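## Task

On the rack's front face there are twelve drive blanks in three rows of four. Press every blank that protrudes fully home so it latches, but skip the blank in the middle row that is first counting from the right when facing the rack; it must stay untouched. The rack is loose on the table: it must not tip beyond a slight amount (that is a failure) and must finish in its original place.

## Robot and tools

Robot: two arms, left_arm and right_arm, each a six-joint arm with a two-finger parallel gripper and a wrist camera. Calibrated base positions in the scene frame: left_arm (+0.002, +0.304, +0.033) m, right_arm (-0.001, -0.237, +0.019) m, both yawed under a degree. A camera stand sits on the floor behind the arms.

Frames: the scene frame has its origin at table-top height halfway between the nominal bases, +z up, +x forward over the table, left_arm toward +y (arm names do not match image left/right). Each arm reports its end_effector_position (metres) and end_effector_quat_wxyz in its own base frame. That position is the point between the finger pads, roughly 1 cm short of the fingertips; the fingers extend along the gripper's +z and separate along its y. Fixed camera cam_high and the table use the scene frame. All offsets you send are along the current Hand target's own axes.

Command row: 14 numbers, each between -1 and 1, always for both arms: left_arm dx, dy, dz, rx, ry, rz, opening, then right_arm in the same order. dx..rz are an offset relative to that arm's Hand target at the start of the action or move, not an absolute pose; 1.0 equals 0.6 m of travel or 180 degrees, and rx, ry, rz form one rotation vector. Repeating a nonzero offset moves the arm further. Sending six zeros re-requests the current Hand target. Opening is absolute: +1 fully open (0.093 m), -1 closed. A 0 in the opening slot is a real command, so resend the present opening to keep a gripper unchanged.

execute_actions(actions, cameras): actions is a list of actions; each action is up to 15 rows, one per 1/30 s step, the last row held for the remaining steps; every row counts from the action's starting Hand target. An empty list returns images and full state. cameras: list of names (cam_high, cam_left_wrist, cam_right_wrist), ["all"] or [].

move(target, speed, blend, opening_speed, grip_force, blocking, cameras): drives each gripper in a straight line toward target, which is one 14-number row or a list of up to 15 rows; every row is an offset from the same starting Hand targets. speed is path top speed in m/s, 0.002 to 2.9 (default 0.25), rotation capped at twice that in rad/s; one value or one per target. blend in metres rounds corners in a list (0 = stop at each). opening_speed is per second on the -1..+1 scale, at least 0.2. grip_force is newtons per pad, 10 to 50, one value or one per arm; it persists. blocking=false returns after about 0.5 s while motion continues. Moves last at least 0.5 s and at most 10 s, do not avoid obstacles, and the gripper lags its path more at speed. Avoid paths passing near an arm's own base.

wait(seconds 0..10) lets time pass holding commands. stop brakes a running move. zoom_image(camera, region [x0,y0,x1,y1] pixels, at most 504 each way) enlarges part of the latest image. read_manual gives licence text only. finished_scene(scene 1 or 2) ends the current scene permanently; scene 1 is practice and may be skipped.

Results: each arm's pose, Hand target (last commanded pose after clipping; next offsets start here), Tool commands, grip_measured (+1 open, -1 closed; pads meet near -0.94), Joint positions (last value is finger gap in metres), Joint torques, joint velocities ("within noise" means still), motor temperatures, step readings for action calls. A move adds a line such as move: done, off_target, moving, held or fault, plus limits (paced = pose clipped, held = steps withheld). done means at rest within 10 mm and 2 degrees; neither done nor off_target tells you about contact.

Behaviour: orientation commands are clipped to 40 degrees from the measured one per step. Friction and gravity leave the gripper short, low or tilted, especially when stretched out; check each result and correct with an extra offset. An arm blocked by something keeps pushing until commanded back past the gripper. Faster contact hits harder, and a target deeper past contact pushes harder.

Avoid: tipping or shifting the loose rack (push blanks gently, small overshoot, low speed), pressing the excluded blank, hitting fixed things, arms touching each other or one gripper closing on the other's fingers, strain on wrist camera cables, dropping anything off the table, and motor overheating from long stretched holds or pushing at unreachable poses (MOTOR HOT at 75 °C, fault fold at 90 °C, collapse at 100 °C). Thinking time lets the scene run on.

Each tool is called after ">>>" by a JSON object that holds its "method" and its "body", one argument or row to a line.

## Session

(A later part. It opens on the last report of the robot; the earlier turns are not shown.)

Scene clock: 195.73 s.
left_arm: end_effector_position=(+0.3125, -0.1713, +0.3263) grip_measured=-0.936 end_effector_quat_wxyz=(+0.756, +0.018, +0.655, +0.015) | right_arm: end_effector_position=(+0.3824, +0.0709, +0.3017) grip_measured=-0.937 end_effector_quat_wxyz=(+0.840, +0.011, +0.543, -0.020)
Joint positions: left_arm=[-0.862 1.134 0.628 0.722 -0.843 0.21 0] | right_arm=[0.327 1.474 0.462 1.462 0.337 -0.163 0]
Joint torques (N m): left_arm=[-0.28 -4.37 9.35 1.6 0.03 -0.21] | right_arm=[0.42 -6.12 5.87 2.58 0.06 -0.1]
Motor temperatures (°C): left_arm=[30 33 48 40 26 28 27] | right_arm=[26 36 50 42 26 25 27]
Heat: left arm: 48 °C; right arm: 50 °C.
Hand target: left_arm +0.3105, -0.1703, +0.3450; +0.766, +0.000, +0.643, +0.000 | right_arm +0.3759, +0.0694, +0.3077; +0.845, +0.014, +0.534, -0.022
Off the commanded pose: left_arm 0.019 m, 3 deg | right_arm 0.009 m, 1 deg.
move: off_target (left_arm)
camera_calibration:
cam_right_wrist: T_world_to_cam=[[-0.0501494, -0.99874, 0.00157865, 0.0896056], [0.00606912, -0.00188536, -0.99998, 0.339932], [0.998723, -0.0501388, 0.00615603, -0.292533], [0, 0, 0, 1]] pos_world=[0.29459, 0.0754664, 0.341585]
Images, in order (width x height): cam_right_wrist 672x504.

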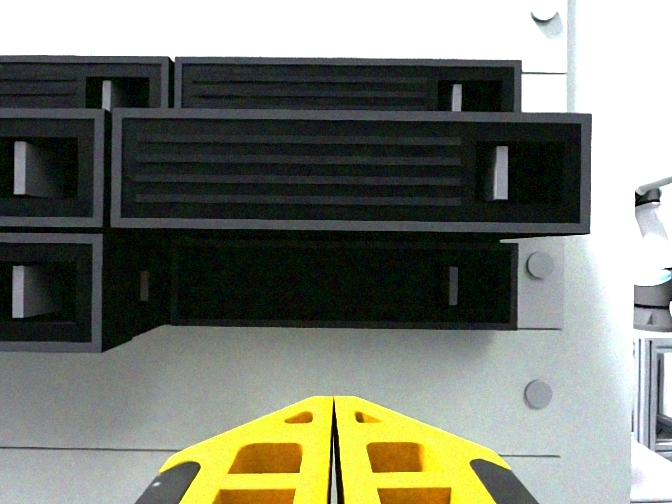

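>>> {"method": "move", "body": {
  "target": [
    [0,0,0,0,0,0,-0.94,-0.0283,0.007,-0.0313,0,0,0,-0.94],
    [0,0,0,0,0,0,-0.94,-0.0597,0.1858,-0.0157,0,0,0,-0.94]
  ],
  "speed": 0.12,
  "blend": [0.01,0],
  "cameras": ["cam_right_wrist","cam_left_wrist"]
}}

Scene clock: 207.07 s.
left_arm: end_effector_position=(+0.3125, -0.1713, +0.3263) grip_measured=-0.936 end_effector_quat_wxyz=(+0.756, +0.018, +0.655, +0.015) | right_arm: end_effector_position=(+0.3562, +0.1809, +0.3302) grip_measured=-0.937 end_effector_quat_wxyz=(+0.841, +0.005, +0.540, -0.021)
Joint positions: left_arm=[-0.862 1.134 0.628 0.722 -0.843 0.21 0] | right_arm=[0.742 1.557 0.643 1.485 0.692 -0.404 0]
Joint torques (N m): left_arm=[-0.42 -4.57 9.22 1.64 0.01 -0.21] | right_arm=[0.17 -4.23 9.65 2.22 -0.13 -0.14]
Heat: left arm: 48 °C; right arm: 48 °C.
Hand target: left_arm +0.3105, -0.1703, +0.3450; +0.766, +0.000, +0.643, +0.000 | right_arm +0.3578, +0.1820, +0.3362; +0.845, +0.014, +0.534, -0.022
Off the commanded pose: left_arm 0.019 m, 3 deg | right_arm 0.006 m, 1 deg.
move: off_target (left_arm)
camera_calibration:
cam_left_wrist: T_world_to_cam=[[0.0295355, -0.998606, -0.0437512, -0.163848], [-0.318117, 0.0321036, -0.947508, 0.448973], [0.947591, 0.0419032, -0.316726, -0.0979976], [0, 0, 0, 1]] pos_world=[0.240527, -0.173926, 0.387198]
cam_right_wrist: T_world_to_cam=[[-0.046442, -0.998858, 0.0112133, 0.193552], [0.0117102, -0.011769, -0.999862, 0.368478], [0.998852, -0.0463043, 0.0122434, -0.263725], [0, 0, 0, 1]] pos_world=[0.268096, 0.185456, 0.369486]
Images, in order (width x height): cam_left_wrist 672x504, cam_right_wrist 672x504.

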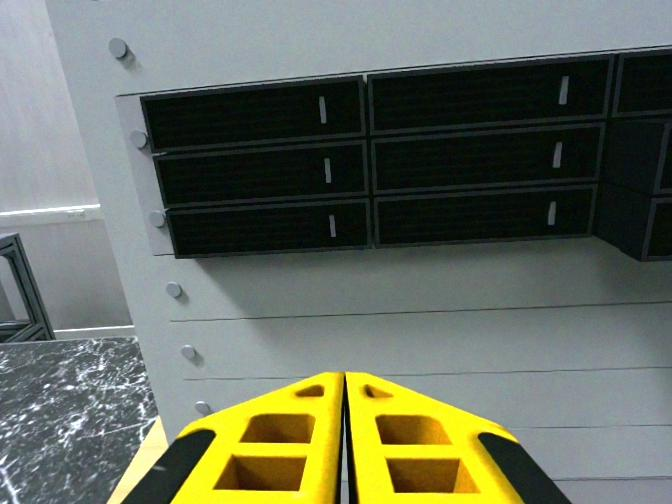

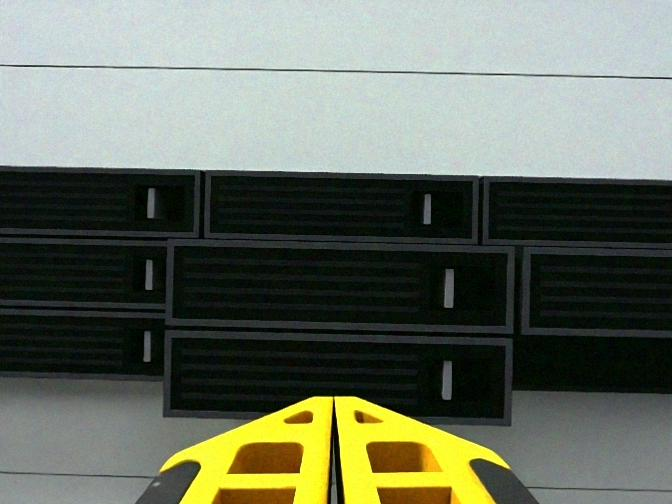

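>>> {"method": "move", "body": {
  "target": [0,0,0,0,0,0,-0.94,0.0358,0,0.0753,0,0,0,-0.94],
  "speed": 0.05,
  "cameras": ["cam_right_wrist","cam_left_wrist"]
}}

Scene clock: 215.03 s.
left_arm: end_effector_position=(+0.3125, -0.1713, +0.3263) grip_measured=-0.936 end_effector_quat_wxyz=(+0.756, +0.018, +0.655, +0.015) | right_arm: end_effector_position=(+0.4015, +0.1759, +0.3355) grip_measured=-0.937 end_effector_quat_wxyz=(+0.846, +0.016, +0.533, -0.026)
Joint positions: left_arm=[-0.862 1.134 0.628 0.722 -0.843 0.21 0] | right_arm=[0.638 1.675 0.785 1.448 0.619 -0.348 0]
Joint torques (N m): left_arm=[-0.5 -4.53 9.24 1.63 0 -0.21] | right_arm=[-0.28 -4.85 9.72 1.87 -0.35 0.11]
Heat: left arm: 49 °C; right arm: 48 °C.
Hand target: left_arm +0.3105, -0.1703, +0.3450; +0.766, +0.000, +0.643, +0.000 | right_arm +0.4077, +0.1794, +0.3361; +0.845, +0.014, +0.534, -0.022
Off the commanded pose: left_arm 0.019 m, 3 deg | right_arm 0.007 m, 1 deg.
move: off_target (left_arm)
camera_calibration:
cam_left_wrist: T_world_to_cam=[[0.0295355, -0.998606, -0.0437512, -0.163848], [-0.318117, 0.0321036, -0.947508, 0.448973], [0.947591, 0.0419032, -0.316726, -0.0979976], [0, 0, 0, 1]] pos_world=[0.240527, -0.173926, 0.387198]
cam_right_wrist: T_world_to_cam=[[-0.0652027, -0.997868, -0.00289891, 0.202774], [0.0296348, 0.000967426, -0.99956, 0.36365], [0.997432, -0.06526, 0.0295085, -0.311152], [0, 0, 0, 1]] pos_world=[0.312797, 0.181684, 0.373259]
Images, in order (width x height): cam_left_wrist 672x504, cam_right_wrist 672x504.

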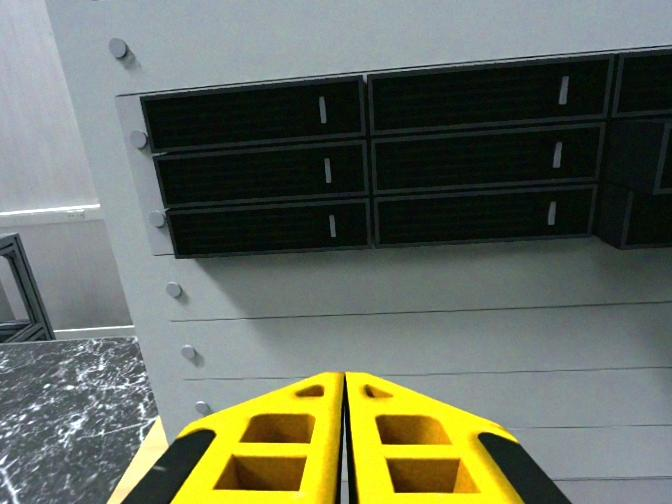

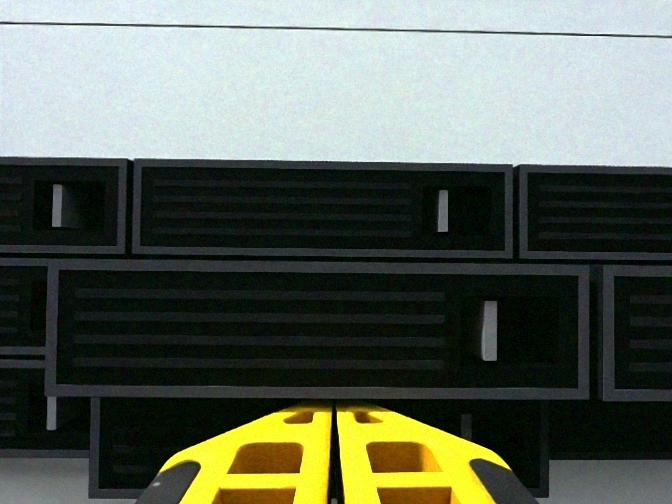

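>>> {"method": "move", "body": {
  "target": [0,0,0,0,0,0,-0.94,0.0188,0,0.028,0,0,0,-0.94],
  "speed": 0.04,
  "cameras": ["cam_right_wrist","cam_left_wrist"]
}}

Scene clock: 218.10 s.
left_arm: end_effector_position=(+0.3125, -0.1713, +0.3263) grip_measured=-0.936 end_effector_quat_wxyz=(+0.756, +0.018, +0.655, +0.015) | right_arm: end_effector_position=(+0.4199, +0.1744, +0.3351) grip_measured=-0.937 end_effector_quat_wxyz=(+0.848, +0.019, +0.529, -0.024)
Joint positions: left_arm=[-0.862 1.134 0.628 0.722 -0.843 0.21 0] | right_arm=[0.601 1.73 0.843 1.443 0.589 -0.324 0]
Joint torques (N m): left_arm=[-0.42 -4.59 9.33 1.65 0.01 -0.21] | right_arm=[-0.49 -5.23 9.68 1.81 -0.31 0.11]
Heat: left arm: 49 °C; right arm: 48 °C.
Hand target: left_arm +0.3105, -0.1703, +0.3450; +0.766, +0.000, +0.643, +0.000 | right_arm +0.4278, +0.1783, +0.3331; +0.845, +0.014, +0.534, -0.022
Off the commanded pose: left_arm 0.019 m, 3 deg | right_arm 0.009 m, 1 deg.
move: off_target (left_arm)
camera_calibration:
cam_left_wrist: T_world_to_cam=[[0.0295355, -0.998606, -0.0437512, -0.163848], [-0.318117, 0.0321036, -0.947508, 0.448973], [0.947591, 0.0419032, -0.316726, -0.0979976], [0, 0, 0, 1]] pos_world=[0.240527, -0.173926, 0.387198]
cam_right_wrist: T_world_to_cam=[[-0.066257, -0.997754, -0.00985367, 0.205178], [0.0377608, 0.007361, -0.99926, 0.358151], [0.997088, -0.06658, 0.0371882, -0.331799], [0, 0, 0, 1]] pos_world=[0.330903, 0.17999, 0.372247]
Images, in order (width x height): cam_left_wrist 672x504, cam_right_wrist 672x504.

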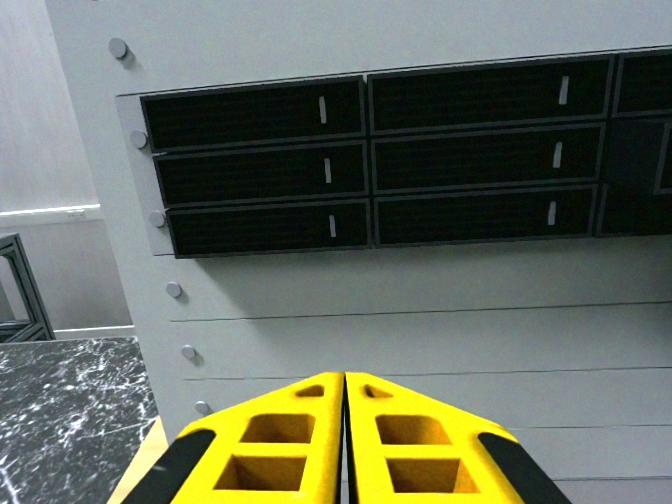

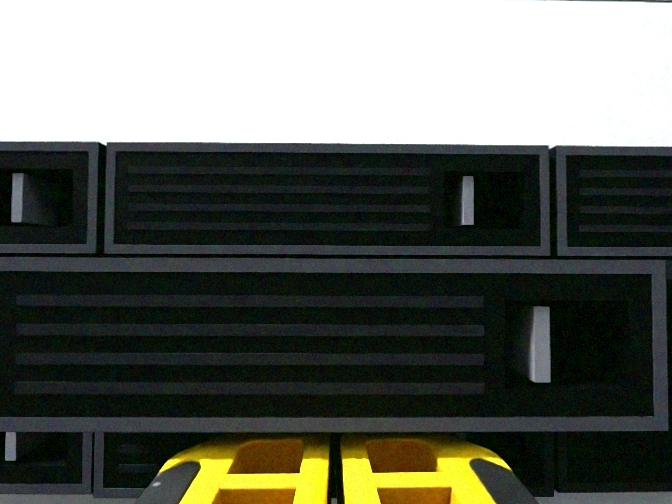

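>>> {"method": "move", "body": {
  "target": [0,0,0,0,0,0,-0.94,0.0086,0,0.0181,0,0,0,-0.94],
  "speed": 0.03,
  "cameras": ["cam_right_wrist","cam_left_wrist"]
}}

Scene clock: 220.27 s.
left_arm: end_effector_position=(+0.3125, -0.1713, +0.3263) grip_measured=-0.936 end_effector_quat_wxyz=(+0.756, +0.018, +0.655, +0.015) | right_arm: end_effector_position=(+0.4224, +0.1744, +0.3354) grip_measured=-0.937 end_effector_quat_wxyz=(+0.851, +0.025, +0.524, -0.018)
Joint positions: left_arm=[-0.862 1.134 0.628 0.722 -0.843 0.21 0] | right_arm=[0.597 1.748 0.854 1.463 0.585 -0.313 0]
Joint torques (N m): left_arm=[-0.4 -4.56 9.21 1.63 0.03 -0.21] | right_arm=[-1.83 -4.52 11.78 1.39 -0.47 0.11]
Heat: left arm: 49 °C; right arm: 48 °C.
Hand target: left_arm +0.3105, -0.1703, +0.3450; +0.766, +0.000, +0.643, +0.000 | right_arm +0.4398, +0.1777, +0.3331; +0.845, +0.014, +0.534, -0.022
Off the commanded pose: left_arm 0.019 m, 3 deg | right_arm 0.018 m, 2 deg.
move: off_target (left_arm, right_arm)
camera_calibration:
cam_left_wrist: T_world_to_cam=[[0.0295355, -0.998606, -0.0437512, -0.163848], [-0.318117, 0.0321036, -0.947508, 0.448973], [0.947591, 0.0419032, -0.316726, -0.0979976], [0, 0, 0, 1]] pos_world=[0.240527, -0.173926, 0.387198]
cam_right_wrist: T_world_to_cam=[[-0.0622909, -0.997702, -0.0266737, 0.209332], [0.0501652, 0.0235621, -0.998463, 0.349933], [0.996797, -0.0635332, 0.0485822, -0.338514], [0, 0, 0, 1]] pos_world=[0.332915, 0.179098, 0.371425]
Images, in order (width x height): cam_left_wrist 672x504, cam_right_wrist 672x504.

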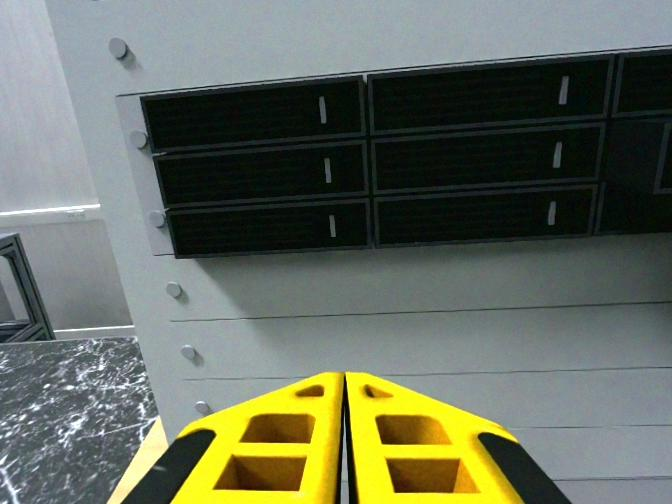

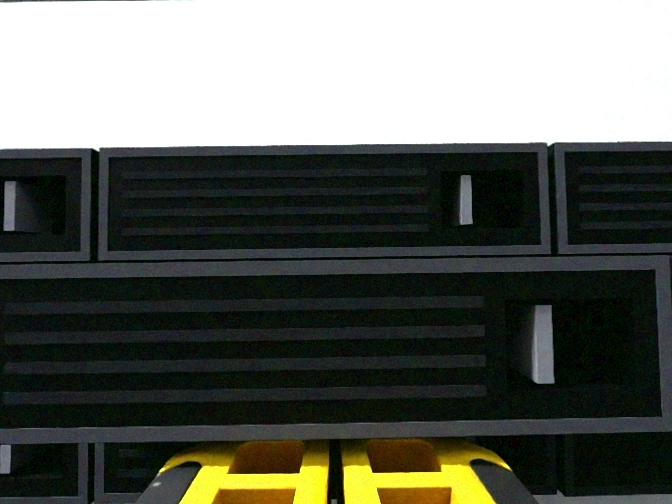

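>>> {"method": "move", "body": {
  "target": [
    [0,0,0,0,0,0,-0.94,0,0,-0.125,0,0,0,-0.94],
    [0,0,0,0,0,0,-0.94,-0.1133,0,-0.0992,0,0,0,-0.94]
  ],
  "speed": 0.1,
  "blend": [0.01,0],
  "cameras": ["cam_right_wrist","cam_left_wrist"]
}}

Scene clock: 228.67 s.
left_arm: end_effector_position=(+0.3125, -0.1713, +0.3263) grip_measured=-0.936 end_effector_quat_wxyz=(+0.756, +0.018, +0.655, +0.015) | right_arm: end_effector_position=(+0.3594, +0.1832, +0.3571) grip_measured=-0.937 end_effector_quat_wxyz=(+0.842, +0.007, +0.539, -0.023)
Joint positions: left_arm=[-0.862 1.134 0.628 0.722 -0.843 0.21 0] | right_arm=[0.742 1.504 0.719 1.36 0.694 -0.408 0]
Joint torques (N m): left_arm=[-0.44 -4.56 9.16 1.65 0.06 -0.2] | right_arm=[0.46 -6.63 9.42 1.83 -0.1 -0.08]
Heat: left arm: 49 °C; right arm: 49 °C.
Hand target: left_arm +0.3105, -0.1703, +0.3450; +0.766, +0.000, +0.643, +0.000 | right_arm +0.3569, +0.1821, +0.3690; +0.845, +0.014, +0.534, -0.022
Off the commanded pose: left_arm 0.019 m, 3 deg | right_arm 0.012 m, 1 deg.
move: off_target (left_arm, right_arm)
camera_calibration:
cam_left_wrist: T_world_to_cam=[[0.0295355, -0.998606, -0.0437512, -0.163848], [-0.318117, 0.0321036, -0.947508, 0.448973], [0.947591, 0.0419032, -0.316726, -0.0979976], [0, 0, 0, 1]] pos_world=[0.240527, -0.173926, 0.387198]
cam_right_wrist: T_world_to_cam=[[-0.0503679, -0.998675, 0.010565, 0.197384], [0.0141016, -0.0112885, -0.999837, 0.394418], [0.998631, -0.0502107, 0.0146515, -0.267181], [0, 0, 0, 1]] pos_world=[0.271195, 0.18816, 0.396183]
Images, in order (width x height): cam_left_wrist 672x504, cam_right_wrist 672x504.

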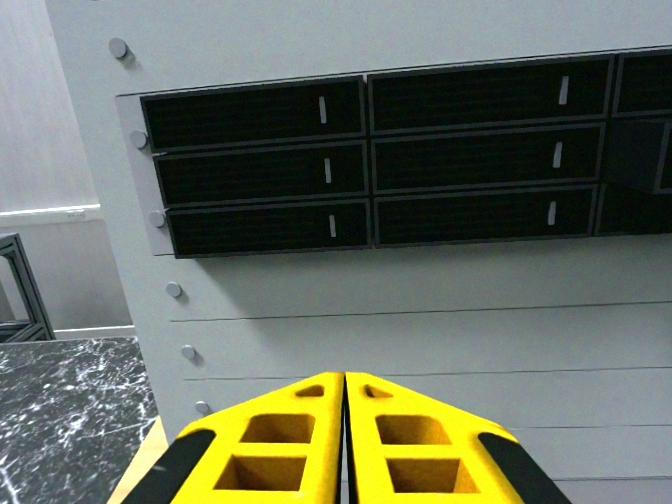

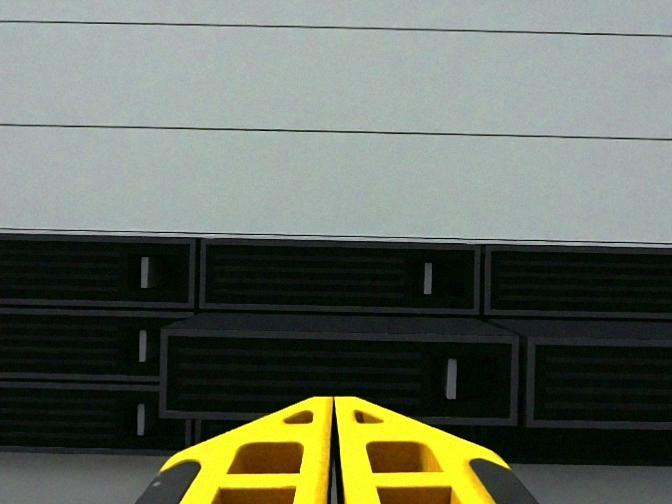

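>>> {"method": "move", "body": {
  "target": [0,0,0,0,0,0,-0.94,0.0394,0.002,0.0828,0,0,0,-0.94],
  "speed": 0.05,
  "cameras": ["cam_right_wrist","cam_left_wrist"]
}}

Scene clock: 234.47 s.
left_arm: end_effector_position=(+0.3125, -0.1713, +0.3263) grip_measured=-0.936 end_effector_quat_wxyz=(+0.756, +0.018, +0.655, +0.015) | right_arm: end_effector_position=(+0.4058, +0.1773, +0.3673) grip_measured=-0.937 end_effector_quat_wxyz=(+0.846, +0.016, +0.533, -0.026)
Joint positions: left_arm=[-0.862 1.134 0.628 0.722 -0.843 0.21 0] | right_arm=[0.633 1.614 0.87 1.299 0.614 -0.345 0]
Joint torques (N m): left_arm=[-0.31 -4.51 9.2 1.67 0.03 -0.2] | right_arm=[-0.69 -4.72 10.44 1.89 -0.34 0.1]
Heat: left arm: 49 °C; right arm: 49 °C.
Hand target: left_arm +0.3105, -0.1703, +0.3450; +0.766, +0.000, +0.643, +0.000 | right_arm +0.4119, +0.1805, +0.3689; +0.845, +0.014, +0.534, -0.022
Off the commanded pose: left_arm 0.019 m, 3 deg | right_arm 0.007 m, 0 deg.
move: off_target (left_arm)
camera_calibration:
cam_left_wrist: T_world_to_cam=[[0.0295355, -0.998606, -0.0437512, -0.163848], [-0.318117, 0.0321036, -0.947508, 0.448973], [0.947591, 0.0419032, -0.316726, -0.0979976], [0, 0, 0, 1]] pos_world=[0.240527, -0.173926, 0.387198]
cam_right_wrist: T_world_to_cam=[[-0.0648268, -0.997894, -0.00213133, 0.204024], [0.0287787, 0.000265376, -0.999586, 0.395816], [0.997481, -0.0648613, 0.0287009, -0.316158], [0, 0, 0, 1]] pos_world=[0.317197, 0.182983, 0.40516]
Images, in order (width x height): cam_left_wrist 672x504, cam_right_wrist 672x504.

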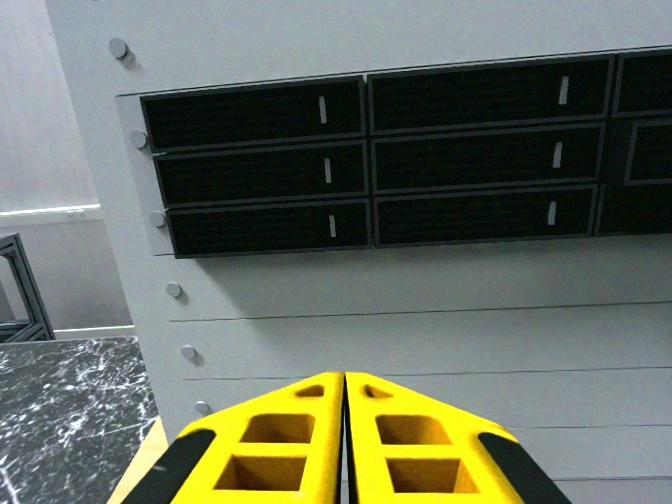

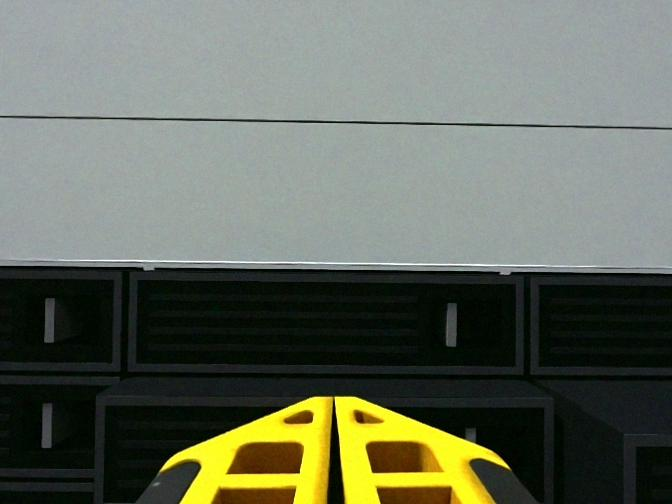

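>>> {"method": "move", "body": {
  "target": [0,0,0,0,0,0,-0.94,0.0189,0,0.0242,0,0,0,-0.94],
  "speed": 0.04,
  "cameras": ["cam_right_wrist","cam_left_wrist"]
}}

Scene clock: 237.67 s.
left_arm: end_effector_position=(+0.3125, -0.1713, +0.3263) grip_measured=-0.936 end_effector_quat_wxyz=(+0.756, +0.018, +0.655, +0.015) | right_arm: end_effector_position=(+0.4223, +0.1761, +0.3660) grip_measured=-0.937 end_effector_quat_wxyz=(+0.847, +0.018, +0.531, -0.025)
Joint positions: left_arm=[-0.862 1.134 0.628 0.722 -0.843 0.21 0] | right_arm=[0.6 1.665 0.918 1.299 0.587 -0.324 0]
Joint torques (N m): left_arm=[-0.43 -4.67 9.11 1.67 0.02 -0.2] | right_arm=[-0.7 -5.14 10.22 1.84 -0.35 0.11]
Heat: left arm: 49 °C; right arm: 49 °C.
Hand target: left_arm +0.3105, -0.1703, +0.3450; +0.766, +0.000, +0.643, +0.000 | right_arm +0.4299, +0.1795, +0.3649; +0.845, +0.014, +0.534, -0.022
Off the commanded pose: left_arm 0.019 m, 3 deg | right_arm 0.008 m, 1 deg.
move: off_target (left_arm)
camera_calibration:
cam_left_wrist: T_world_to_cam=[[0.0295355, -0.998606, -0.0437512, -0.163848], [-0.318117, 0.0321036, -0.947508, 0.448973], [0.947591, 0.0419032, -0.316726, -0.0979976], [0, 0, 0, 1]] pos_world=[0.240527, -0.173926, 0.387198]
cam_right_wrist: T_world_to_cam=[[-0.0651742, -0.997851, -0.00680578, 0.20577], [0.0344245, 0.0045679, -0.999397, 0.390802], [0.99728, -0.0653692, 0.0340528, -0.334353], [0, 0, 0, 1]] pos_world=[0.333401, 0.181687, 0.403352]
Images, in order (width x height): cam_left_wrist 672x504, cam_right_wrist 672x504.

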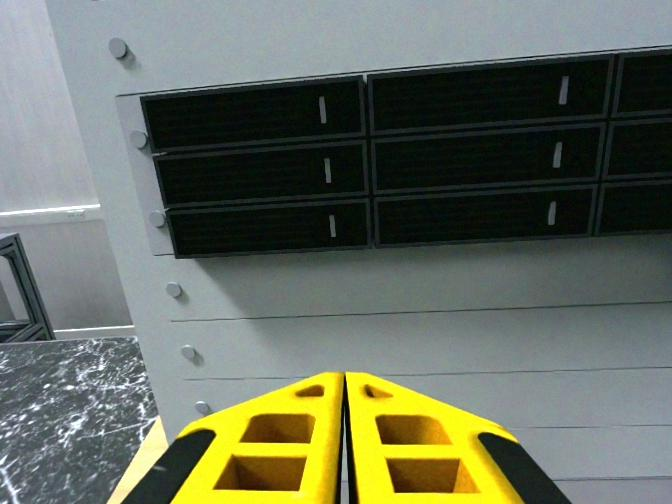

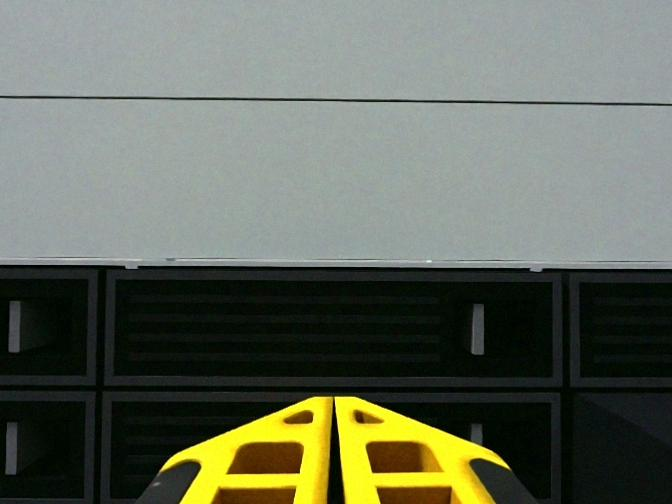

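Nearly flush; the final push to the stop.

>>> {"method": "move", "body": {
  "target": [0,0,0,0,0,0,-0.94,0.0086,0,0.0181,0,0,0,-0.94],
  "speed": 0.03,
  "cameras": ["cam_right_wrist"]
}}

Scene clock: 239.97 s.
left_arm: end_effector_position=(+0.3125, -0.1713, +0.3263) grip_measured=-0.936 end_effector_quat_wxyz=(+0.756, +0.018, +0.655, +0.015) | right_arm: end_effector_position=(+0.4231, +0.1761, +0.3663) grip_measured=-0.937 end_effector_quat_wxyz=(+0.851, +0.026, +0.524, -0.017)
Joint positions: left_arm=[-0.862 1.134 0.628 0.722 -0.843 0.21 0] | right_arm=[0.6 1.683 0.923 1.332 0.588 -0.313 0]
Joint torques (N m): left_arm=[-0.42 -4.56 9.21 1.63 0.01 -0.18] | right_arm=[-2.19 -4.34 12.78 1.34 -0.52 0.14]
Heat: left arm: 49 °C; right arm: 50 °C.
Hand target: left_arm +0.3105, -0.1703, +0.3450; +0.766, +0.000, +0.643, +0.000 | right_arm +0.4419, +0.1788, +0.3649; +0.845, +0.014, +0.534, -0.022
Off the commanded pose: left_arm 0.019 m, 3 deg | right_arm 0.019 m, 2 deg.
move: off_target (left_arm, right_arm)
camera_calibration:
cam_right_wrist: T_world_to_cam=[[-0.0614191, -0.997672, -0.0296409, 0.212589], [0.0517669, 0.0264729, -0.998308, 0.379595], [0.996769, -0.0628496, 0.0500205, -0.341212], [0, 0, 0, 1]] pos_world=[0.333516, 0.1806, 0.402322]
Images, in order (width x height): cam_right_wrist 672x504.

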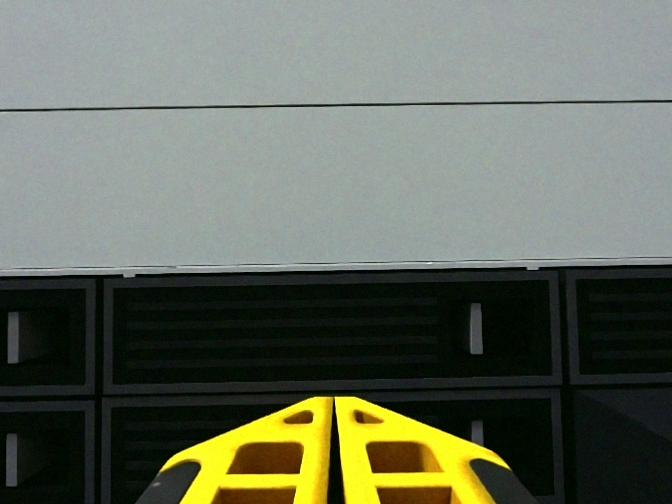

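>>> {"method": "move", "body": {
  "target": [0,0,0,0,0,0,-0.94,0,0,-0.2,0,0,0,-0.94],
  "speed": 0.12,
  "cameras": ["all"]
}}

Scene clock: 243.77 s.
left_arm: end_effector_position=(+0.3125, -0.1713, +0.3263) grip_measured=-0.936 end_effector_quat_wxyz=(+0.756, +0.018, +0.655, +0.015) | right_arm: end_effector_position=(+0.3427, +0.1927, +0.3000) grip_measured=-0.937 end_effector_quat_wxyz=(+0.824, -0.013, +0.565, -0.028)
Joint positions: left_arm=[-0.862 1.134 0.628 0.722 -0.843 0.21 0] | right_arm=[0.809 1.58 0.575 1.52 0.75 -0.425 0]
Joint torques (N m): left_arm=[-0.34 -4.63 9.26 1.64 0 -0.22] | right_arm=[0.24 -7.04 5.78 2.78 -0.1 -0.11]
Heat: left arm: 49 °C; right arm: 50 °C.
Hand target: left_arm +0.3105, -0.1703, +0.3450; +0.766, +0.000, +0.643, +0.000 | right_arm +0.3336, +0.1845, +0.3135; +0.845, +0.014, +0.534, -0.022
Off the commanded pose: left_arm 0.019 m, 3 deg | right_arm 0.018 m, 5 deg.
joint sent to its limit (right arm) — joint 4 (wrist pitch), upper limit. The joint targets still meet the commanded pose.
move: off_target (left_arm, right_arm)
camera_calibration:
cam_left_wrist: T_world_to_cam=[[0.0295355, -0.998606, -0.0437512, -0.163848], [-0.318117, 0.0321036, -0.947508, 0.448973], [0.947591, 0.0419032, -0.316726, -0.0979976], [0, 0, 0, 1]] pos_world=[0.240527, -0.173926, 0.387198]
cam_right_wrist: T_world_to_cam=[[-0.0357051, -0.998104, 0.050139, 0.189553], [-0.0493419, -0.0483491, -0.997611, 0.365907], [0.998144, -0.0380938, -0.047522, -0.23267], [0, 0, 0, 1]] pos_world=[0.257061, 0.198022, 0.344472]

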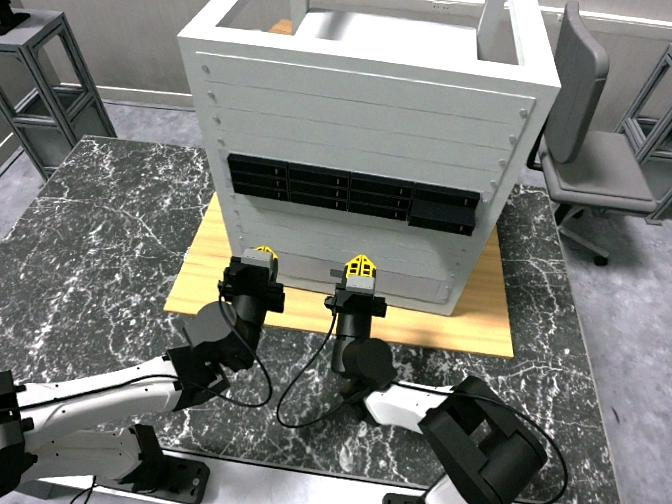

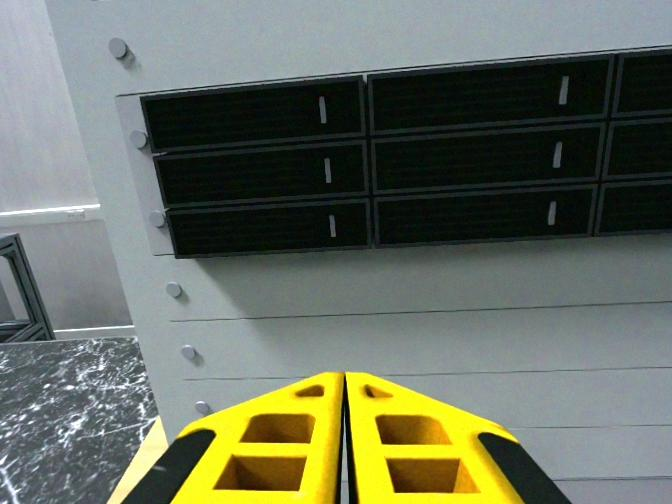

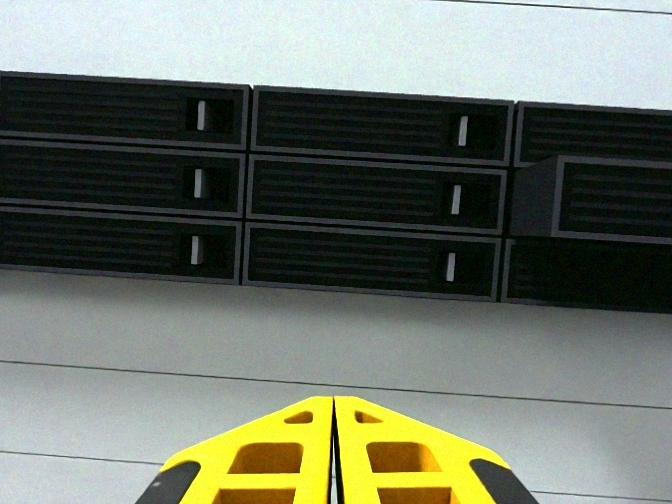

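>>> {"method": "finished_scene", "body": {
  "scene": 1
}}

The scene is finished: the task was done.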